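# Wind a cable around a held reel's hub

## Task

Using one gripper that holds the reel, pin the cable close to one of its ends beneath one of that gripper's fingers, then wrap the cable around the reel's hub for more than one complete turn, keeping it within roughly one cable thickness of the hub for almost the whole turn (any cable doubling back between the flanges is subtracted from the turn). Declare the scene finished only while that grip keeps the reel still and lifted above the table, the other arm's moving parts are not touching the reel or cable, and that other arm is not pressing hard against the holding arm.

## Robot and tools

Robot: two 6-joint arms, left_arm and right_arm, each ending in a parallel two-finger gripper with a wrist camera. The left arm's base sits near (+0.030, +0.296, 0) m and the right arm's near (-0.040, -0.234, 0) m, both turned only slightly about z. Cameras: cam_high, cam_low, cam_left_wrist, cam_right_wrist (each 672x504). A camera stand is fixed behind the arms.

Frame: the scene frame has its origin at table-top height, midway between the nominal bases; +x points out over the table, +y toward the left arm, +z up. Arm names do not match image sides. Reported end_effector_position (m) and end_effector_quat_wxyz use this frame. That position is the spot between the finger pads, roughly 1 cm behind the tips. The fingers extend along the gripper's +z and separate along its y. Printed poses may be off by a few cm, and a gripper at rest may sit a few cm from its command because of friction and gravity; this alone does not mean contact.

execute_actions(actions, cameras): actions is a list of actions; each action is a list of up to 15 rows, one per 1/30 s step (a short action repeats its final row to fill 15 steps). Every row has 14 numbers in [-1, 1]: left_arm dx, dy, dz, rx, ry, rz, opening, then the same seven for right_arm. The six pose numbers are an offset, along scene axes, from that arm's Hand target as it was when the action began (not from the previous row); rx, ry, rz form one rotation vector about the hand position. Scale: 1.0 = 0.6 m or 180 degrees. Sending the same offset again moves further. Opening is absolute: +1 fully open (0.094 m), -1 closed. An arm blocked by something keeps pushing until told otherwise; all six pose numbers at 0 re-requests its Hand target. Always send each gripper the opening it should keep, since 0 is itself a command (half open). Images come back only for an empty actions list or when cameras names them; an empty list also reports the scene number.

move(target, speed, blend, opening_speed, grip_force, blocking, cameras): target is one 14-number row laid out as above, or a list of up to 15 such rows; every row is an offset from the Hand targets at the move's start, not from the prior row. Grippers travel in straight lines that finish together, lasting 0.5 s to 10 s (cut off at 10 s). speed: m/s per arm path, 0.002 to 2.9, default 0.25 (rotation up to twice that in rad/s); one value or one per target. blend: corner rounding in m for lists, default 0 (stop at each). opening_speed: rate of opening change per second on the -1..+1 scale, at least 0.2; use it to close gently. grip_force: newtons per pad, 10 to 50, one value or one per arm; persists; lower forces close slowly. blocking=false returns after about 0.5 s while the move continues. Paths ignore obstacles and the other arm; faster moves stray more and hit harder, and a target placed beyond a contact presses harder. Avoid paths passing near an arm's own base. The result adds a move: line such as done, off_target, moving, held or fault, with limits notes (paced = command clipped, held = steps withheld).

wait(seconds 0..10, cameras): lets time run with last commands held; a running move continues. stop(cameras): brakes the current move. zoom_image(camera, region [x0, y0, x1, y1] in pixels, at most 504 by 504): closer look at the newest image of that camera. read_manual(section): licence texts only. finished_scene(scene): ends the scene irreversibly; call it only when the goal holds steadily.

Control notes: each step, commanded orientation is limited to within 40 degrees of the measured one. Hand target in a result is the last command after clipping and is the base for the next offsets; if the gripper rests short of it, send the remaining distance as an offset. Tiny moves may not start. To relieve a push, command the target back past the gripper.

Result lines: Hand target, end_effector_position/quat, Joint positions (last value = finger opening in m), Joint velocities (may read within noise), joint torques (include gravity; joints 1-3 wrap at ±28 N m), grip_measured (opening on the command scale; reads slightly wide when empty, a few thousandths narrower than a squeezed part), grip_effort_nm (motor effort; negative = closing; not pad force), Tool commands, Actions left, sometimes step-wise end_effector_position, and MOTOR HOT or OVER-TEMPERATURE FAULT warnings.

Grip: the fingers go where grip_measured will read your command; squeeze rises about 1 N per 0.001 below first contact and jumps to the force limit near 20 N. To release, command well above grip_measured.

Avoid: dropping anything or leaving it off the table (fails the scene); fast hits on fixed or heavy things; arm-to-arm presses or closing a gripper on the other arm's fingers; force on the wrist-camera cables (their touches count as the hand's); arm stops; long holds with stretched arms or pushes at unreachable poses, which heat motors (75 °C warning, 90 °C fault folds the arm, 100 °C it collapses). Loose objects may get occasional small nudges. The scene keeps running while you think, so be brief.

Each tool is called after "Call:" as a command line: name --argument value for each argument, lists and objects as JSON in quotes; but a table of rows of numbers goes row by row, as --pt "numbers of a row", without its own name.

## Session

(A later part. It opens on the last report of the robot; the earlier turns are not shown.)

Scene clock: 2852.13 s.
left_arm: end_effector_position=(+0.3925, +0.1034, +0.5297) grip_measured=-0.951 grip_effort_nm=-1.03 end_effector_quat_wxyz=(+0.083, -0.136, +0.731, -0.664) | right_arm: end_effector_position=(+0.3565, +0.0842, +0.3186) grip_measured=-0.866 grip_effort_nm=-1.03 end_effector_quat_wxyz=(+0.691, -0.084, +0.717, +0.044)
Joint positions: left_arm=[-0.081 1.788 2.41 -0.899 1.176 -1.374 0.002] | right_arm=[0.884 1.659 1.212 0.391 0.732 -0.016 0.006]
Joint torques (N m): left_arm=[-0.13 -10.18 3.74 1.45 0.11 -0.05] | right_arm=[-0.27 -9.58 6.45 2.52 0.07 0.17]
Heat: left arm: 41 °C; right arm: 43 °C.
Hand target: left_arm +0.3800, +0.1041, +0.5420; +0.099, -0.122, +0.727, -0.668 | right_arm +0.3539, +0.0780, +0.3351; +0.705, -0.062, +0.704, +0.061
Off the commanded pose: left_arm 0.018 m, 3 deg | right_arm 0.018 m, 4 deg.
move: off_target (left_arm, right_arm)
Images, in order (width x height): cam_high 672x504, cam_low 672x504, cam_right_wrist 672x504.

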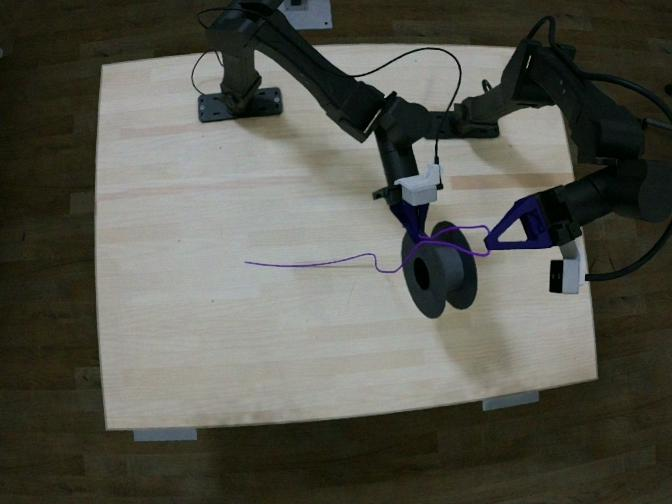

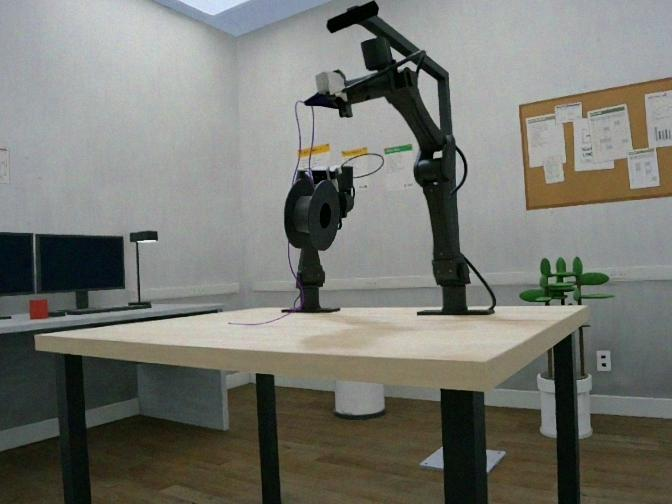

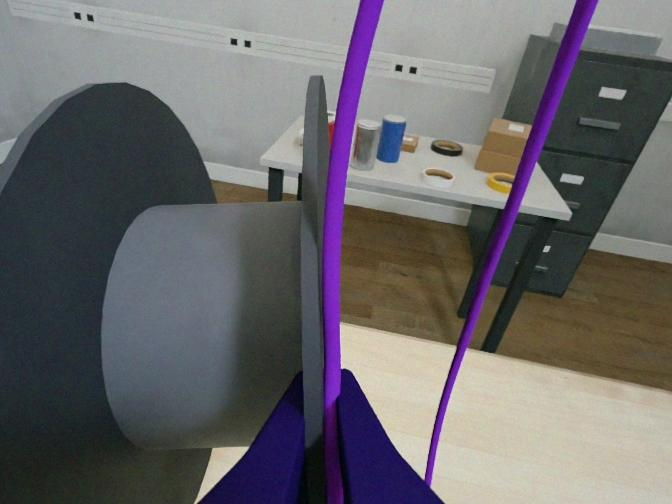

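Call:
move --pt "-0.0333 0.1748 -0.09 0 0 0.083 -1 0 0 0 0 0 0 -1" --pt "0.0867 0.1648 -0.15 0 0 0.083 -1 0 0 0 0 0 0 -1" --pt "0.18 0.114 -0.2117 0 0 0.04 -1 0 0 0 0 0 0 -1" --pt "0.2267 0.0448 -0.2867 0 0 0 -1 0 0 0 0 0 0 -1" --speed 0.12 --blend '[0.0, 0.02, 0.02, 0]' --cameras '["cam_right_wrist", "cam_high", "cam_low"]'

Call:
zoom_image --camera "cam_high" --region '[370, 200, 550, 340]'

Scene clock: 2887.73 s.
left_arm: end_effector_position=(+0.5136, +0.1333, +0.3639) grip_measured=-0.951 grip_effort_nm=-1.04 end_effector_quat_wxyz=(+0.091, -0.145, +0.728, -0.664) | right_arm: end_effector_position=(+0.3565, +0.0842, +0.3179) grip_measured=-0.866 grip_effort_nm=-1.04 end_effector_quat_wxyz=(+0.690, -0.085, +0.717, +0.043)
Joint positions: left_arm=[0.006 1.913 1.818 -0.219 1.238 -1.335 0.002] | right_arm=[0.884 1.659 1.212 0.387 0.732 -0.016 0.006]
Joint torques (N m): left_arm=[-0.29 -8.8 9.4 1.35 0.34 0.11] | right_arm=[-0.23 -9.57 6.48 2.51 0.08 0.17]
Heat: left arm: 38 °C; right arm: 43 °C.
Hand target: left_arm +0.5160, +0.1308, +0.3699; +0.099, -0.122, +0.727, -0.668 | right_arm +0.3539, +0.0780, +0.3350; +0.705, -0.062, +0.704, +0.061
Off the commanded pose: left_arm 0.007 m, 3 deg | right_arm 0.018 m, 4 deg.
move: off_target (left_arm, right_arm)
Images, in order (width x height): cam_high 672x504, cam_low 672x504, cam_right_wrist 672x504.

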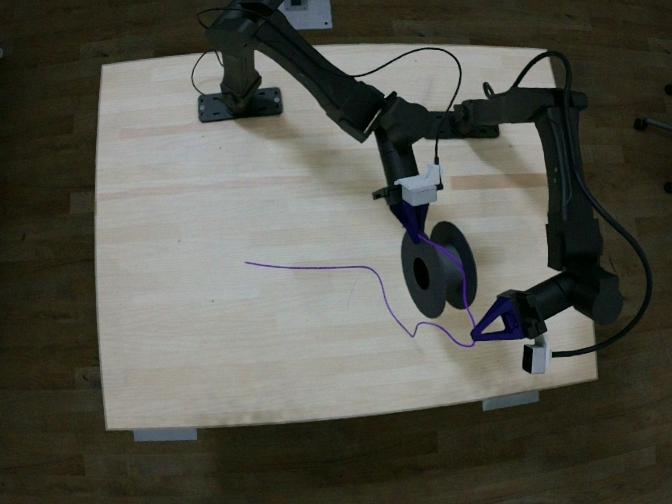

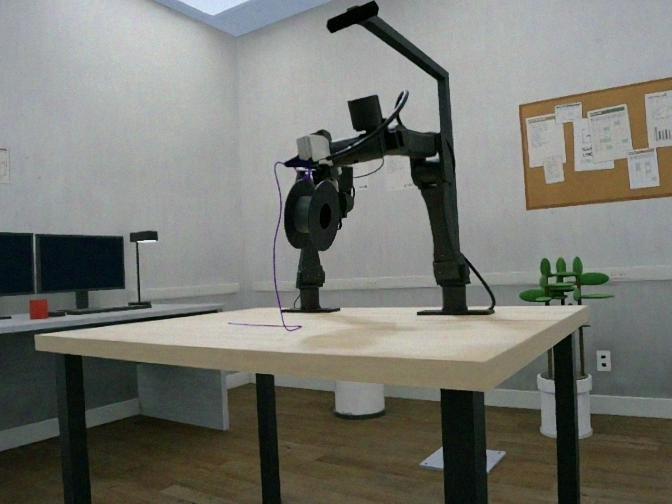

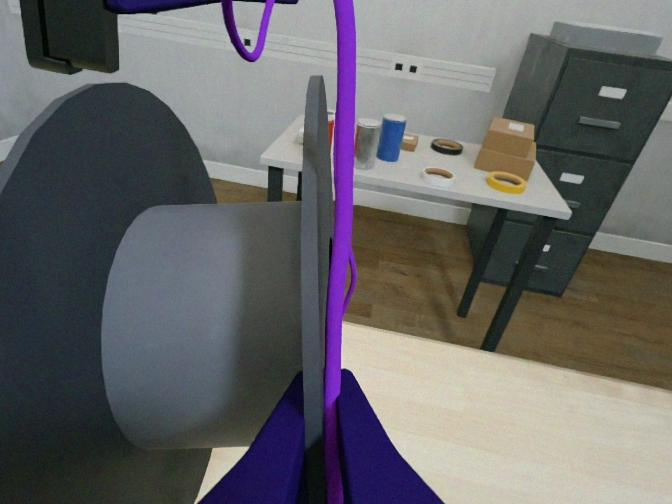

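Scaled by 2.800.

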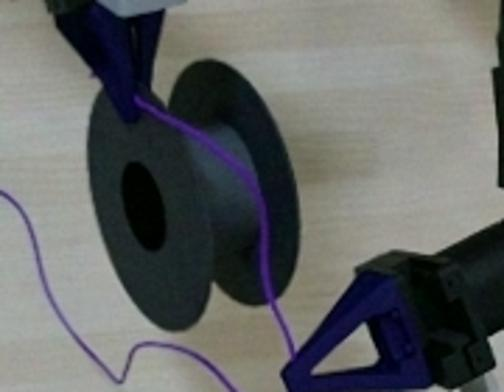

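Call:
execute_actions --actions '[]'

Scene clock: 2932.03 s.
left_arm: end_effector_position=(+0.5135, +0.1333, +0.3639) grip_measured=-0.951 grip_effort_nm=-1.03 end_effector_quat_wxyz=(+0.090, -0.145, +0.728, -0.664) | right_arm: end_effector_position=(+0.3565, +0.0842, +0.3179) grip_measured=-0.866 grip_effort_nm=-1.04 end_effector_quat_wxyz=(+0.690, -0.085, +0.717, +0.043)
Joint positions: left_arm=[0.006 1.913 1.818 -0.219 1.238 -1.335 0.002] | right_arm=[0.884 1.659 1.212 0.387 0.732 -0.016 0.006]
Joint velocities: within noise
Joint torques (N m): left_arm=[-0.29 -8.85 9.42 1.39 0.31 0.11] | right_arm=[-0.23 -9.55 6.53 2.52 0.06 0.17]
Heat: left arm: 38 °C; right arm: 42 °C.
Hand target: left_arm +0.5160, +0.1308, +0.3699; +0.099, -0.122, +0.727, -0.668 | right_arm +0.3539, +0.0780, +0.3350; +0.705, -0.062, +0.704, +0.061
Tool commands: left_gripper/opening=-1.0 right_gripper/opening=-1.0
Off the commanded pose: left_arm 0.007 m, 3 deg | right_arm 0.018 m, 4 deg.

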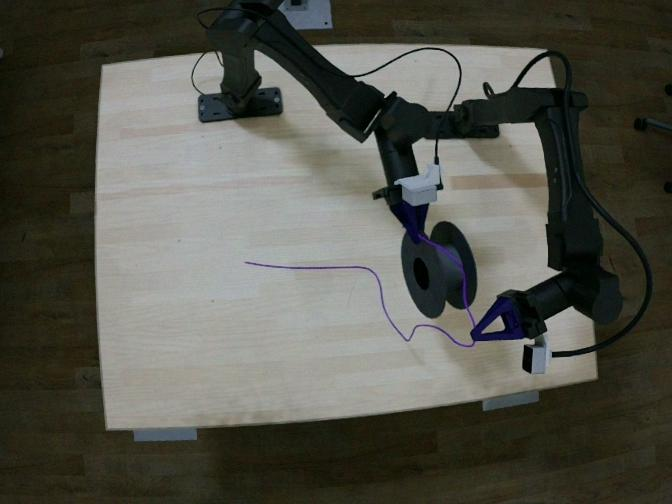

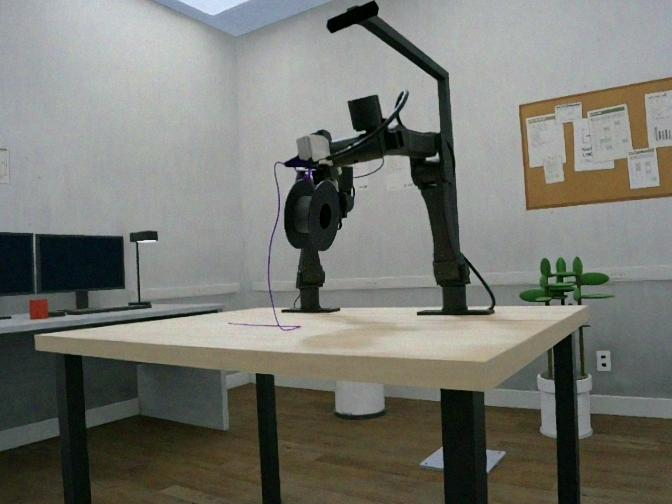

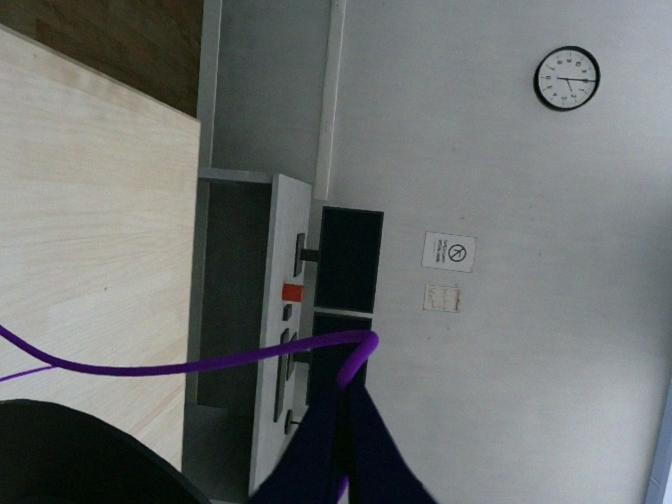

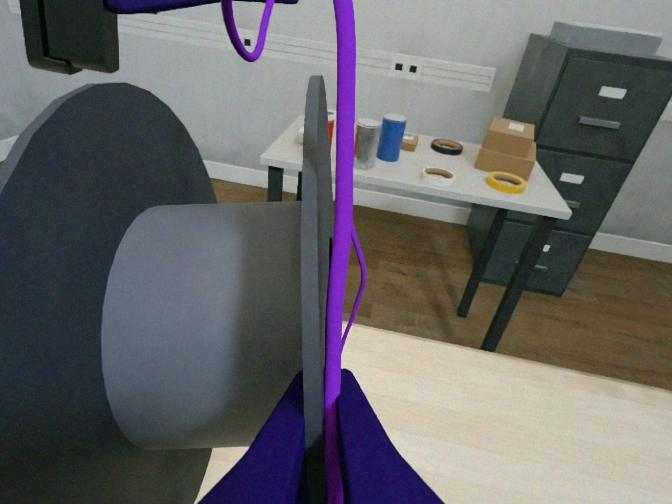

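Call:
zoom_image --camera "cam_high" --region '[380, 170, 540, 350]'

Call:
zoom_image --camera "cam_right_wrist" --region '[90, 0, 430, 400]'

Call:
zoom_image --camera "cam_low" --region '[230, 100, 430, 280]'

Scaled by 2.800.

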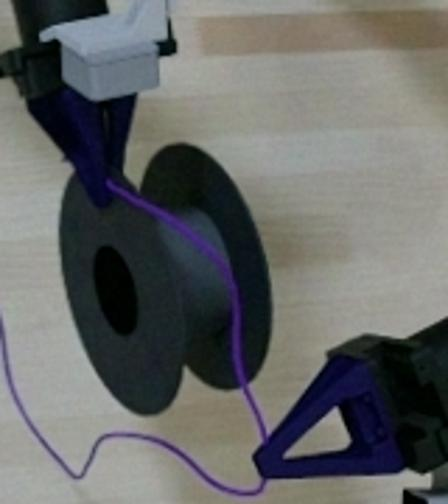

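Scaled by 1.260.

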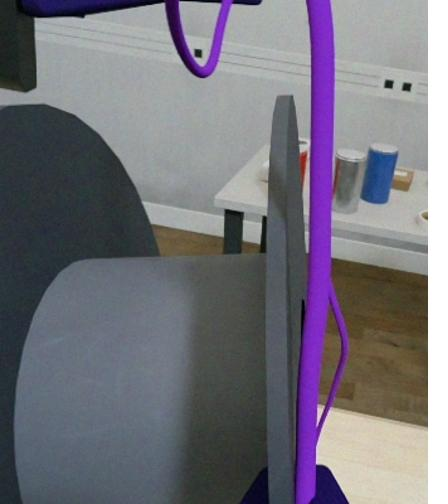

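Scaled by 2.520.

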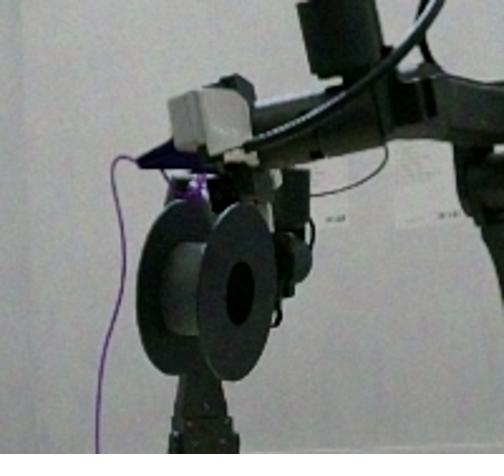

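Call:
move --pt "-0.003 -0.009 -0.08 0 0 0 -1 0 0 0 0 0 0 -1" --speed 0.06 --cameras '["all"]'

Scene clock: 2986.00 s.
left_arm: end_effector_position=(+0.5162, +0.1300, +0.3266) grip_measured=-0.951 grip_effort_nm=-1.04 end_effector_quat_wxyz=(+0.104, -0.127, +0.727, -0.667) | right_arm: end_effector_position=(+0.3565, +0.0842, +0.3179) grip_measured=-0.866 grip_effort_nm=-1.04 end_effector_quat_wxyz=(+0.690, -0.085, +0.717, +0.043)
Joint positions: left_arm=[-0.001 1.913 1.653 -0.02 1.239 -1.325 0.002] | right_arm=[0.884 1.659 1.212 0.387 0.732 -0.016 0.006]
Joint torques (N m): left_arm=[-0.8 -10.33 5.41 1.4 0.19 -0.03] | right_arm=[-0.24 -9.51 6.48 2.55 0.08 0.18]
Heat: left arm: 37 °C; right arm: 43 °C.
Hand target: left_arm +0.5142, +0.1255, +0.3219; +0.099, -0.122, +0.727, -0.668 | right_arm +0.3539, +0.0780, +0.3350; +0.705, -0.062, +0.704, +0.061
Off the commanded pose: left_arm 0.007 m, 1 deg | right_arm 0.018 m, 4 deg.
move: off_target (right_arm)

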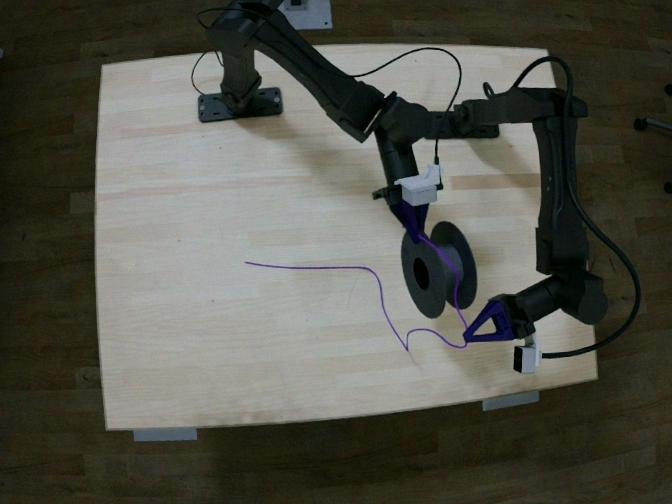

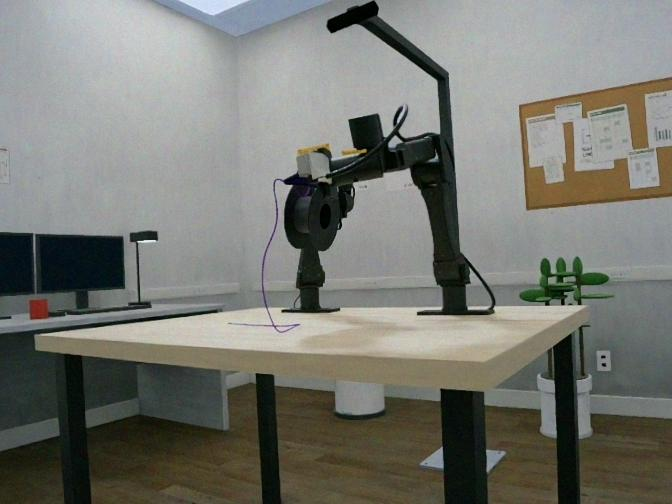

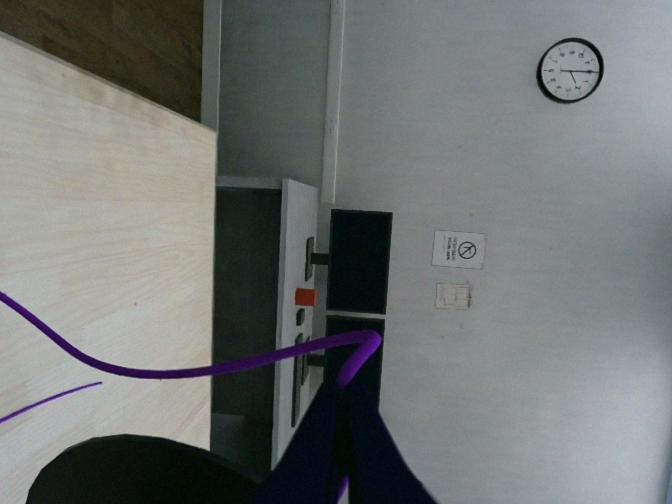

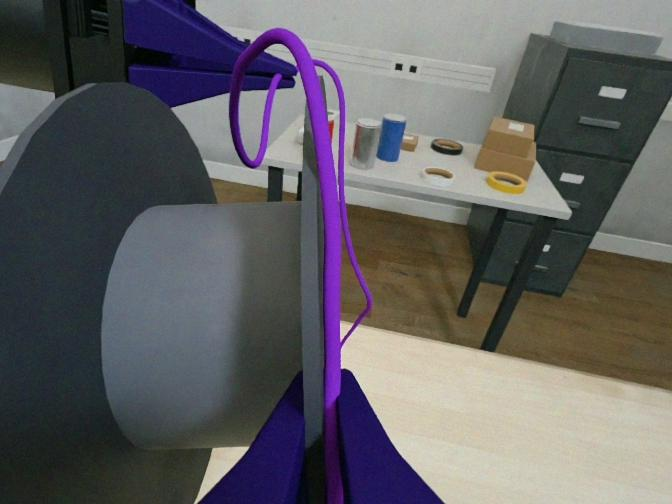

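Call:
move --pt "0.008 -0.004 -0.072 0 0 0 -1 0 0 0 0 0 0 -1" --speed 0.06 --cameras '["all"]'

Scene clock: 2997.87 s.
left_arm: end_effector_position=(+0.5164, +0.1265, +0.2926) grip_measured=-0.951 grip_effort_nm=-1.03 end_effector_quat_wxyz=(+0.108, -0.119, +0.726, -0.669) | right_arm: end_effector_position=(+0.3565, +0.0842, +0.3179) grip_measured=-0.866 grip_effort_nm=-1.04 end_effector_quat_wxyz=(+0.690, -0.085, +0.717, +0.043)
Joint positions: left_arm=[-0.008 1.929 1.528 0.144 1.239 -1.33 0.002] | right_arm=[0.884 1.659 1.212 0.387 0.732 -0.016 0.006]
Joint torques (N m): left_arm=[-0.64 -8.76 5.61 1.38 0.13 -0.05] | right_arm=[-0.24 -9.55 6.52 2.54 0.07 0.17]
Heat: left arm: 38 °C; right arm: 43 °C.
Hand target: left_arm +0.5190, +0.1231, +0.2788; +0.099, -0.122, +0.727, -0.668 | right_arm +0.3539, +0.0780, +0.3350; +0.705, -0.062, +0.704, +0.061
Off the commanded pose: left_arm 0.015 m, 1 deg | right_arm 0.018 m, 4 deg.
move: off_target (left_arm, right_arm)

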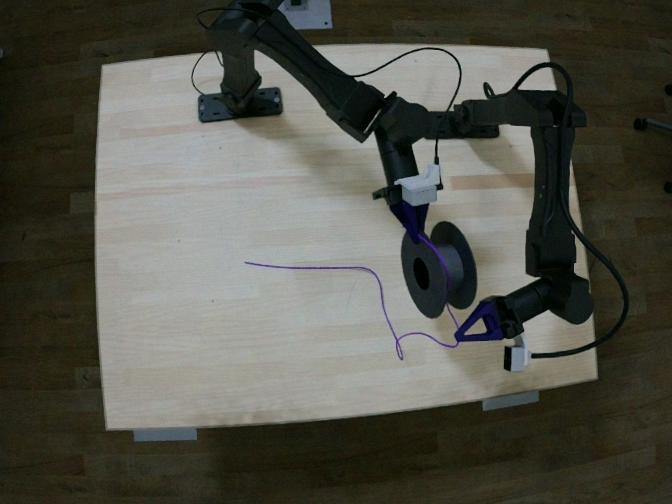

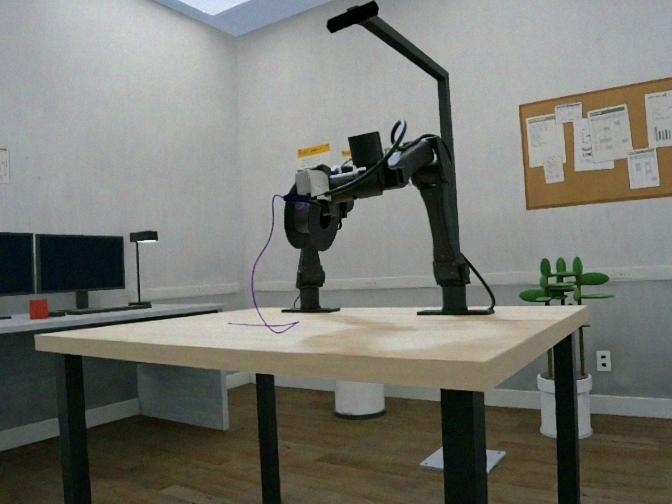

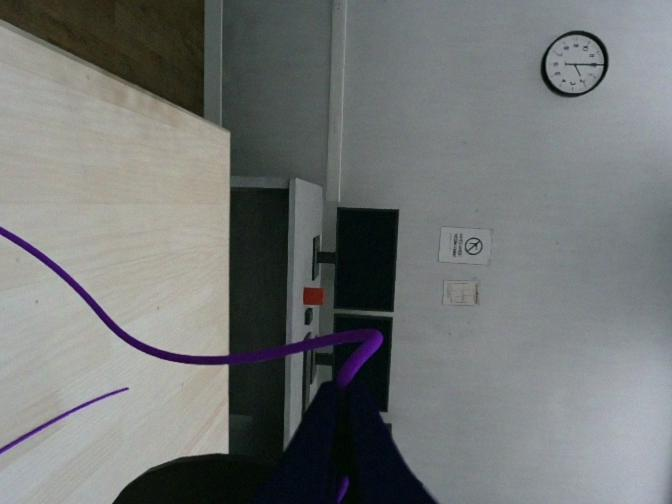

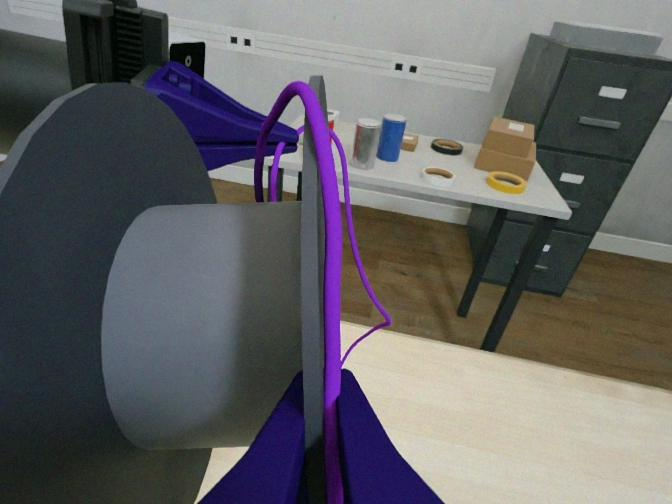

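Call:
zoom_image --camera "cam_high" --region '[390, 200, 510, 350]'

Call:
zoom_image --camera "cam_right_wrist" --region '[200, 50, 440, 250]'

Call:
zoom_image --camera "cam_low" --region '[250, 150, 380, 270]'

Scaled by 3.360.

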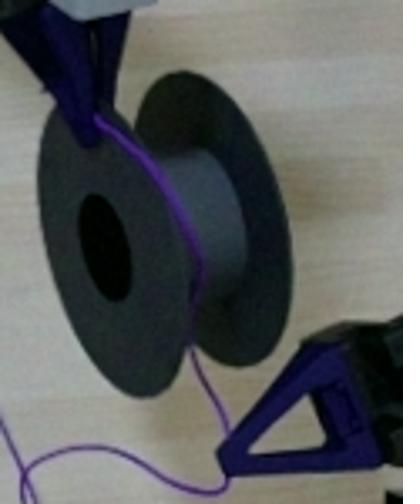

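Scaled by 2.100.

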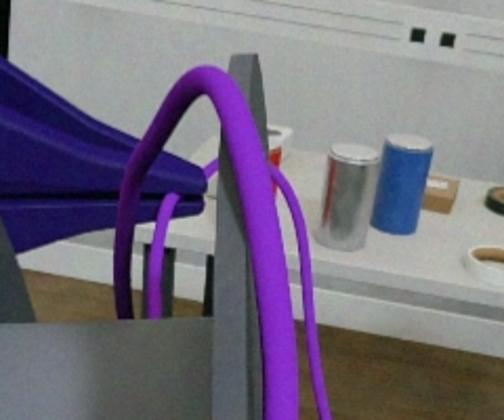

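Scaled by 3.877.

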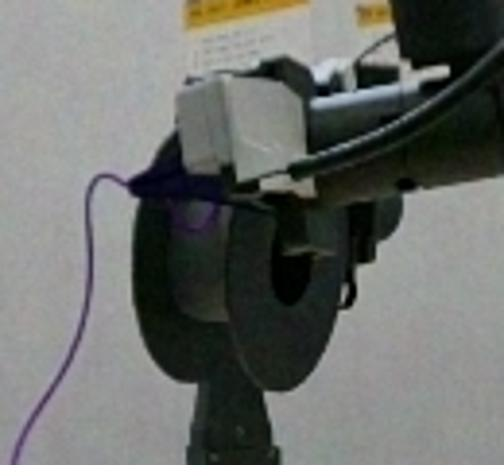

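Call:
move --pt "-0.0033 -0.005 -0.08 0 0 0 -1 0 0 0 0 0 0 -1" --speed 0.06 --cameras '["all"]'

Scene clock: 3059.47 s.
left_arm: end_effector_position=(+0.5148, +0.1230, +0.2458) grip_measured=-0.951 grip_effort_nm=-1.03 end_effector_quat_wxyz=(+0.106, -0.116, +0.726, -0.670) | right_arm: end_effector_position=(+0.3565, +0.0842, +0.3172) grip_measured=-0.866 grip_effort_nm=-1.04 end_effector_quat_wxyz=(+0.689, -0.086, +0.718, +0.043)
Joint positions: left_arm=[-0.015 1.971 1.392 0.329 1.239 -1.336 0.002] | right_arm=[0.884 1.659 1.212 0.384 0.732 -0.015 0.006]
Joint torques (N m): left_arm=[-0.59 -8.76 5.34 1.39 0.06 -0.03] | right_arm=[-0.25 -9.55 6.5 2.56 0.07 0.18]
Heat: left arm: 36 °C; right arm: 43 °C.
Hand target: left_arm +0.5171, +0.1202, +0.2308; +0.099, -0.122, +0.727, -0.668 | right_arm +0.3539, +0.0780, +0.3350; +0.705, -0.062, +0.704, +0.061
Off the commanded pose: left_arm 0.015 m, 1 deg | right_arm 0.019 m, 4 deg.
move: off_target (left_arm, right_arm)

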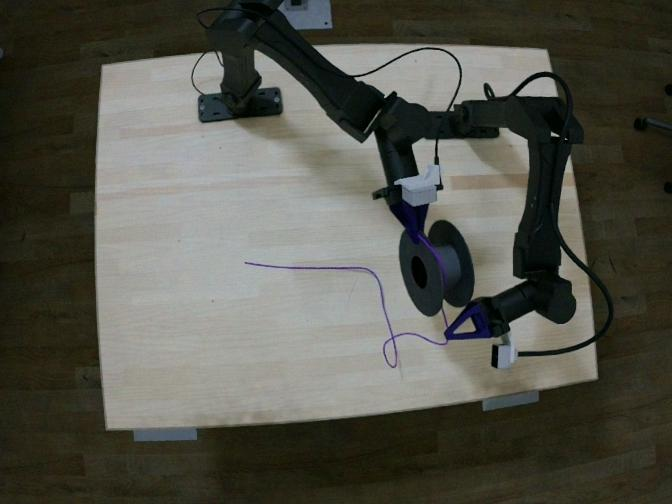

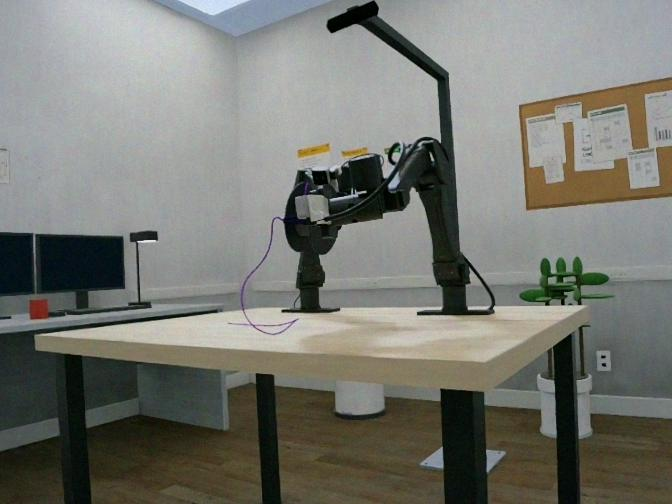

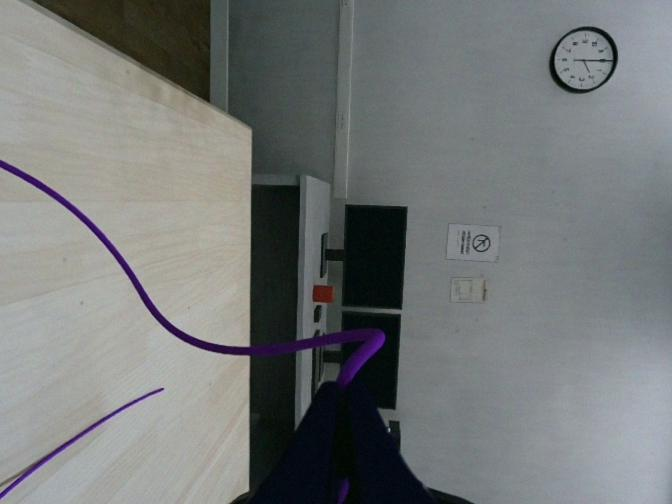

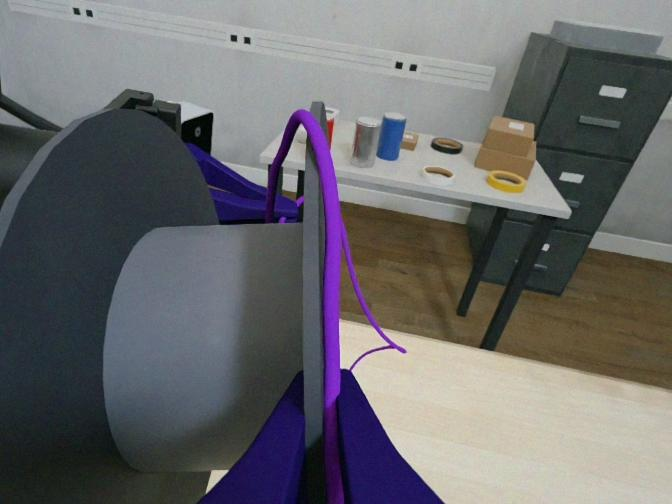

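Call:
zoom_image --camera "cam_right_wrist" --region '[180, 70, 420, 270]'

Call:
zoom_image --camera "cam_high" --region '[390, 200, 510, 350]'

Call:
zoom_image --camera "cam_low" --region '[250, 150, 380, 270]'

Scaled by 2.100.

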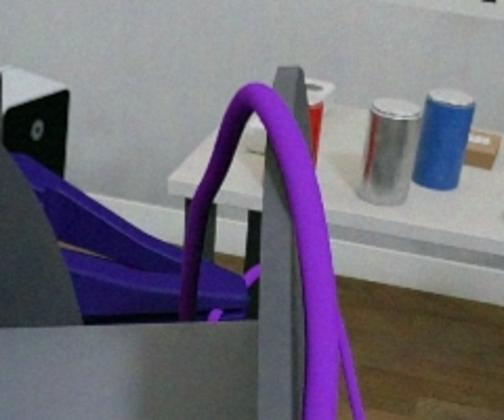

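Scaled by 3.360.

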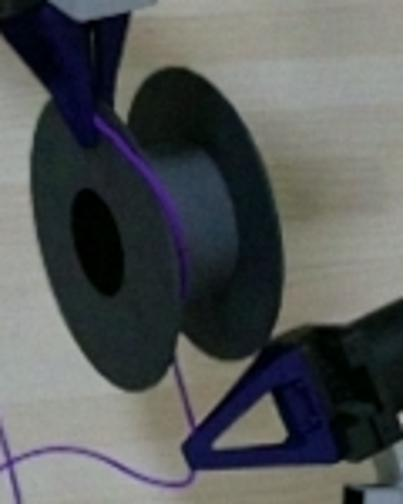

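Scaled by 3.877.

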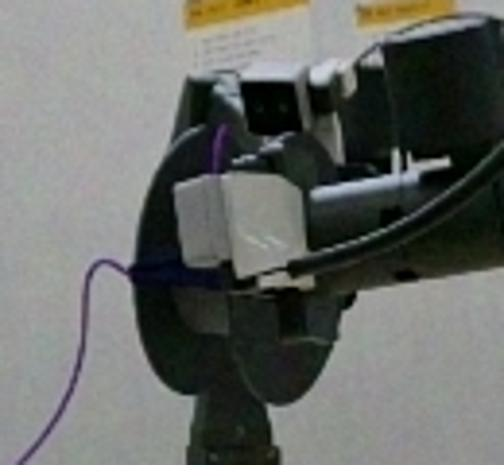

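Call:
move --pt "0.0 0.0 0.235 0 0 0 -1 0 0 0.235 0 0 0 -1" --speed 0.08 --cameras '["all"]'

Scene clock: 3180.27 s.
left_arm: end_effector_position=(+0.5234, +0.1229, +0.3477) grip_measured=-0.952 grip_effort_nm=-1.04 end_effector_quat_wxyz=(+0.077, -0.144, +0.727, -0.667) | right_arm: end_effector_position=(+0.3542, +0.0815, +0.4462) grip_measured=-0.866 grip_effort_nm=-1.04 end_effector_quat_wxyz=(+0.683, -0.092, +0.723, +0.037)
Joint positions: left_arm=[-0.015 1.962 1.818 -0.167 1.239 -1.358 0.002] | right_arm=[0.884 1.679 1.772 -0.179 0.731 -0.015 0.006]
Joint torques (N m): left_arm=[-0.58 -13.18 9.62 1.09 0.09 0.15] | right_arm=[-0.16 -7.51 10.66 2.52 0.08 0.17]
Heat: left arm: 36 °C; right arm: 42 °C.
Hand target: left_arm +0.5171, +0.1202, +0.3719; +0.099, -0.122, +0.727, -0.668 | right_arm +0.3539, +0.0780, +0.4761; +0.705, -0.062, +0.704, +0.061
Off the commanded pose: left_arm 0.025 m, 4 deg | right_arm 0.030 m, 6 deg.
move: off_target (left_arm, right_arm)

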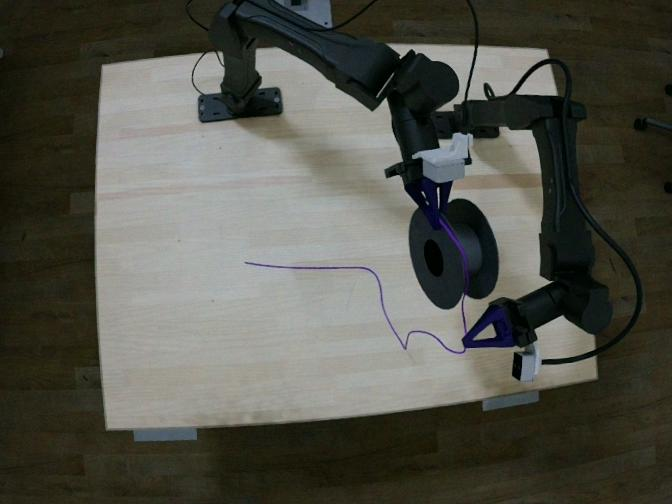

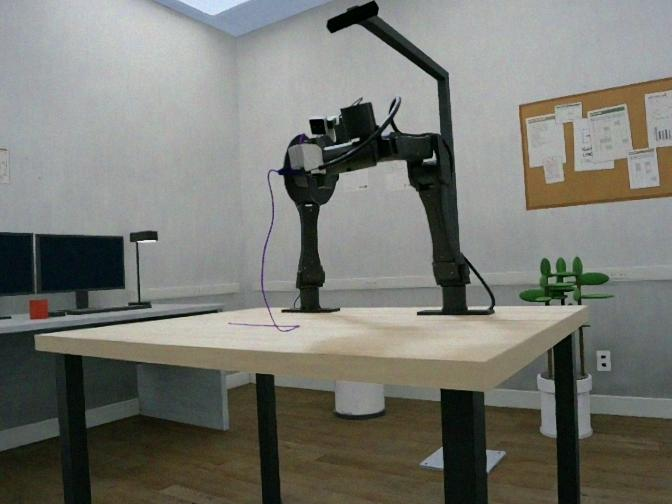

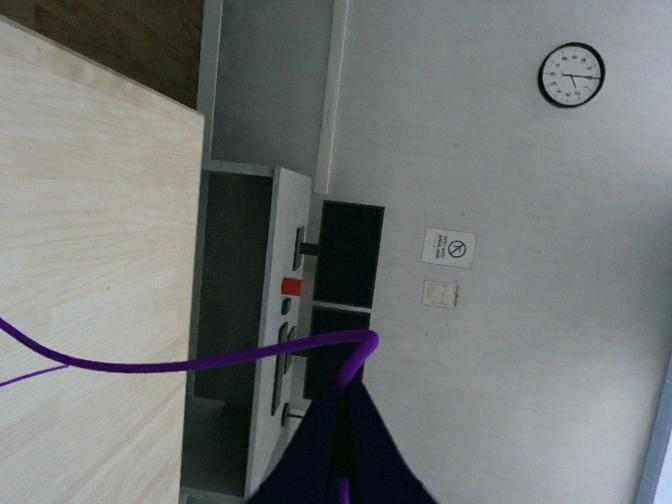

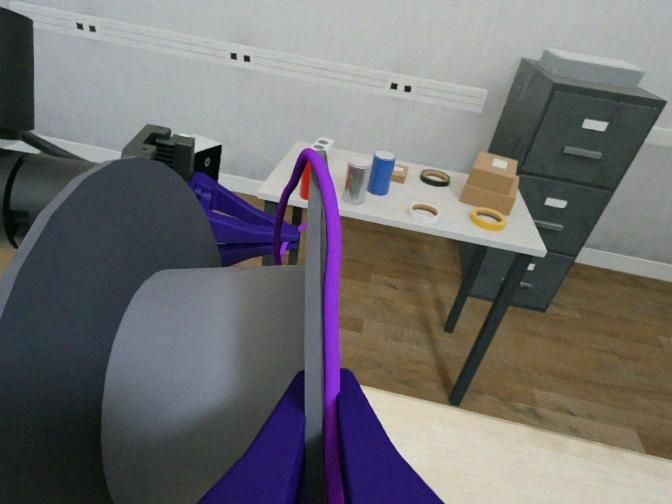

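Call:
move --pt "-0.045 -0.0075 0.02 0 0 0 -1 0 0 0 0 0 0 -1" --speed 0.08 --cameras '["all"]'

Scene clock: 3209.30 s.
left_arm: end_effector_position=(+0.5011, +0.1173, +0.3721) grip_measured=-0.952 grip_effort_nm=-1.03 end_effector_quat_wxyz=(+0.090, -0.131, +0.727, -0.668) | right_arm: end_effector_position=(+0.3542, +0.0815, +0.4462) grip_measured=-0.866 grip_effort_nm=-1.04 end_effector_quat_wxyz=(+0.683, -0.092, +0.723, +0.037)
Joint positions: left_arm=[-0.029 1.874 1.78 -0.178 1.227 -1.358 0.002] | right_arm=[0.884 1.679 1.772 -0.179 0.731 -0.015 0.006]
Joint torques (N m): left_arm=[-0.49 -13.45 5.61 1.14 0.08 0.06] | right_arm=[-0.17 -7.5 10.67 2.53 0.09 0.16]
Heat: left arm: 36 °C; right arm: 43 °C.
Hand target: left_arm +0.4900, +0.1155, +0.3838; +0.099, -0.122, +0.727, -0.668 | right_arm +0.3539, +0.0780, +0.4761; +0.705, -0.062, +0.704, +0.061
Off the commanded pose: left_arm 0.016 m, 1 deg | right_arm 0.030 m, 6 deg.
move: off_target (left_arm, right_arm)

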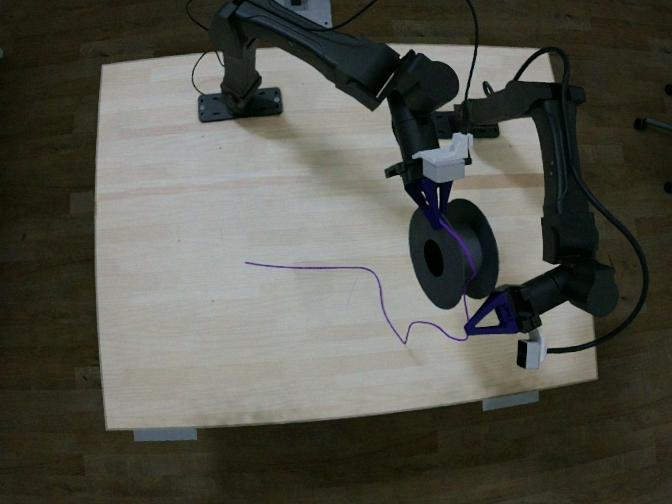

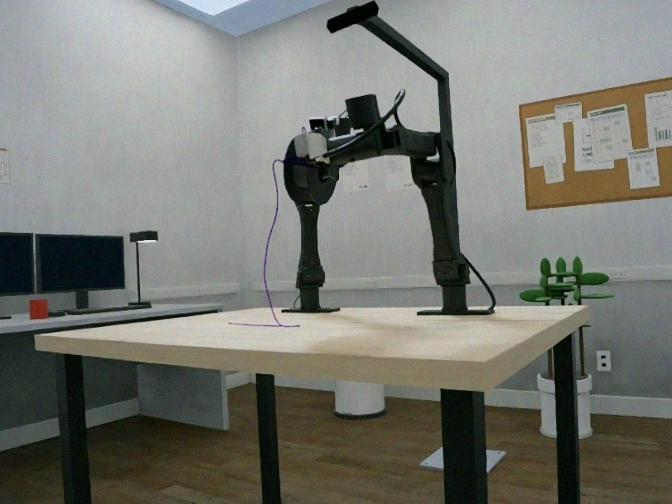

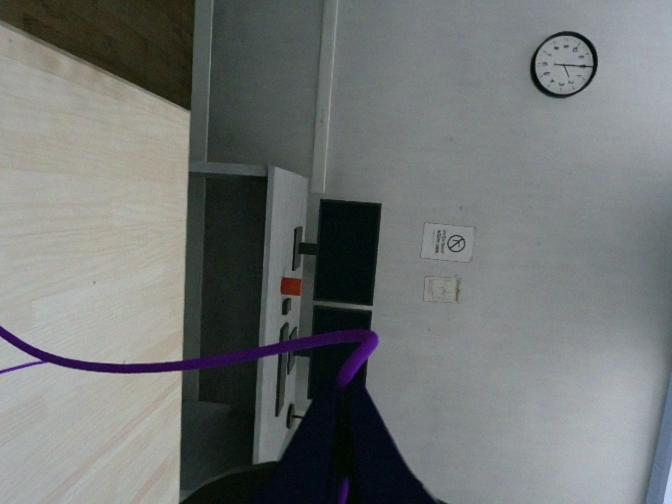

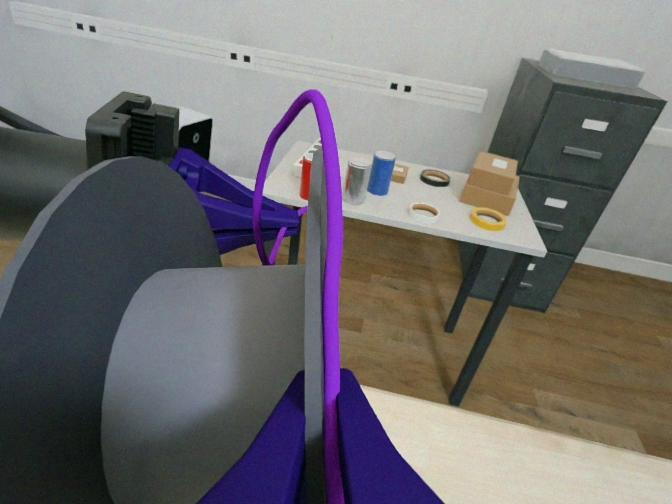

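Call:
move --pt "0.0 0.0 0.0 0 0 0 -0.6 0 0 0 0 0 0 -1" --opening_speed 0.5 --cameras '["all"]'

Scene clock: 3225.07 s.
left_arm: end_effector_position=(+0.5012, +0.1173, +0.3721) grip_measured=-0.602 grip_effort_nm=0.09 end_effector_quat_wxyz=(+0.090, -0.131, +0.727, -0.668) | right_arm: end_effector_position=(+0.3542, +0.0815, +0.4462) grip_measured=-0.866 grip_effort_nm=-1.04 end_effector_quat_wxyz=(+0.683, -0.092, +0.723, +0.037)
Joint positions: left_arm=[-0.029 1.874 1.78 -0.179 1.226 -1.358 0.019] | right_arm=[0.884 1.679 1.772 -0.179 0.731 -0.015 0.006]
Joint torques (N m): left_arm=[-0.5 -13.45 5.63 1.15 0.08 0.06] | right_arm=[-0.14 -7.49 10.65 2.5 0.09 0.17]
Heat: left arm: 39 °C; right arm: 43 °C.
Hand target: left_arm +0.4900, +0.1155, +0.3837; +0.099, -0.122, +0.727, -0.668 | right_arm +0.3539, +0.0780, +0.4761; +0.705, -0.062, +0.704, +0.061
Off the commanded pose: left_arm 0.016 m, 1 deg | right_arm 0.030 m, 6 deg.
move: off_target (left_arm, right_arm)

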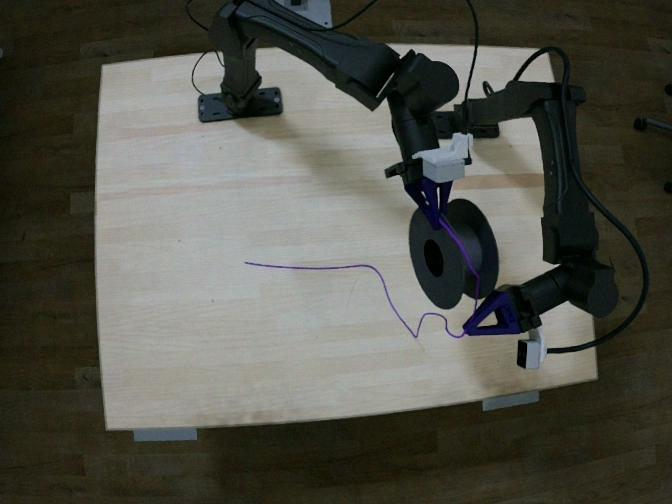

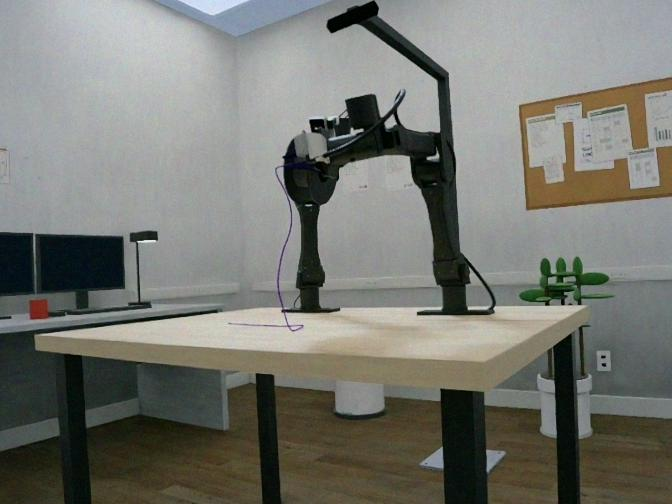

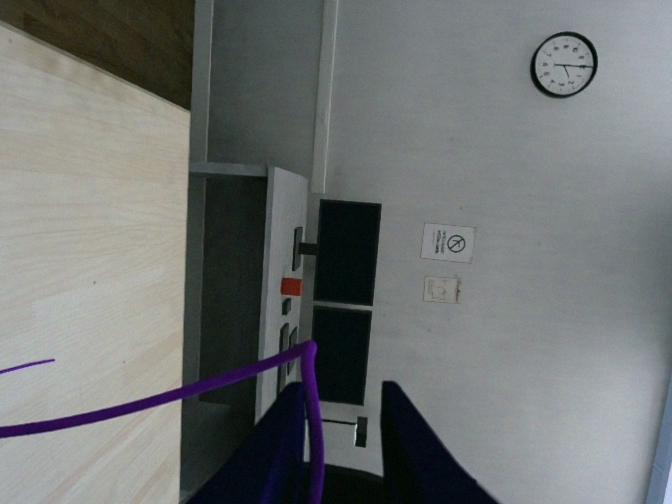

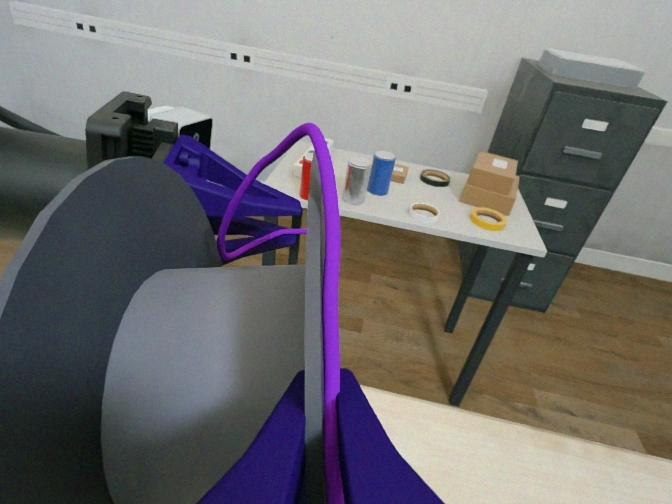

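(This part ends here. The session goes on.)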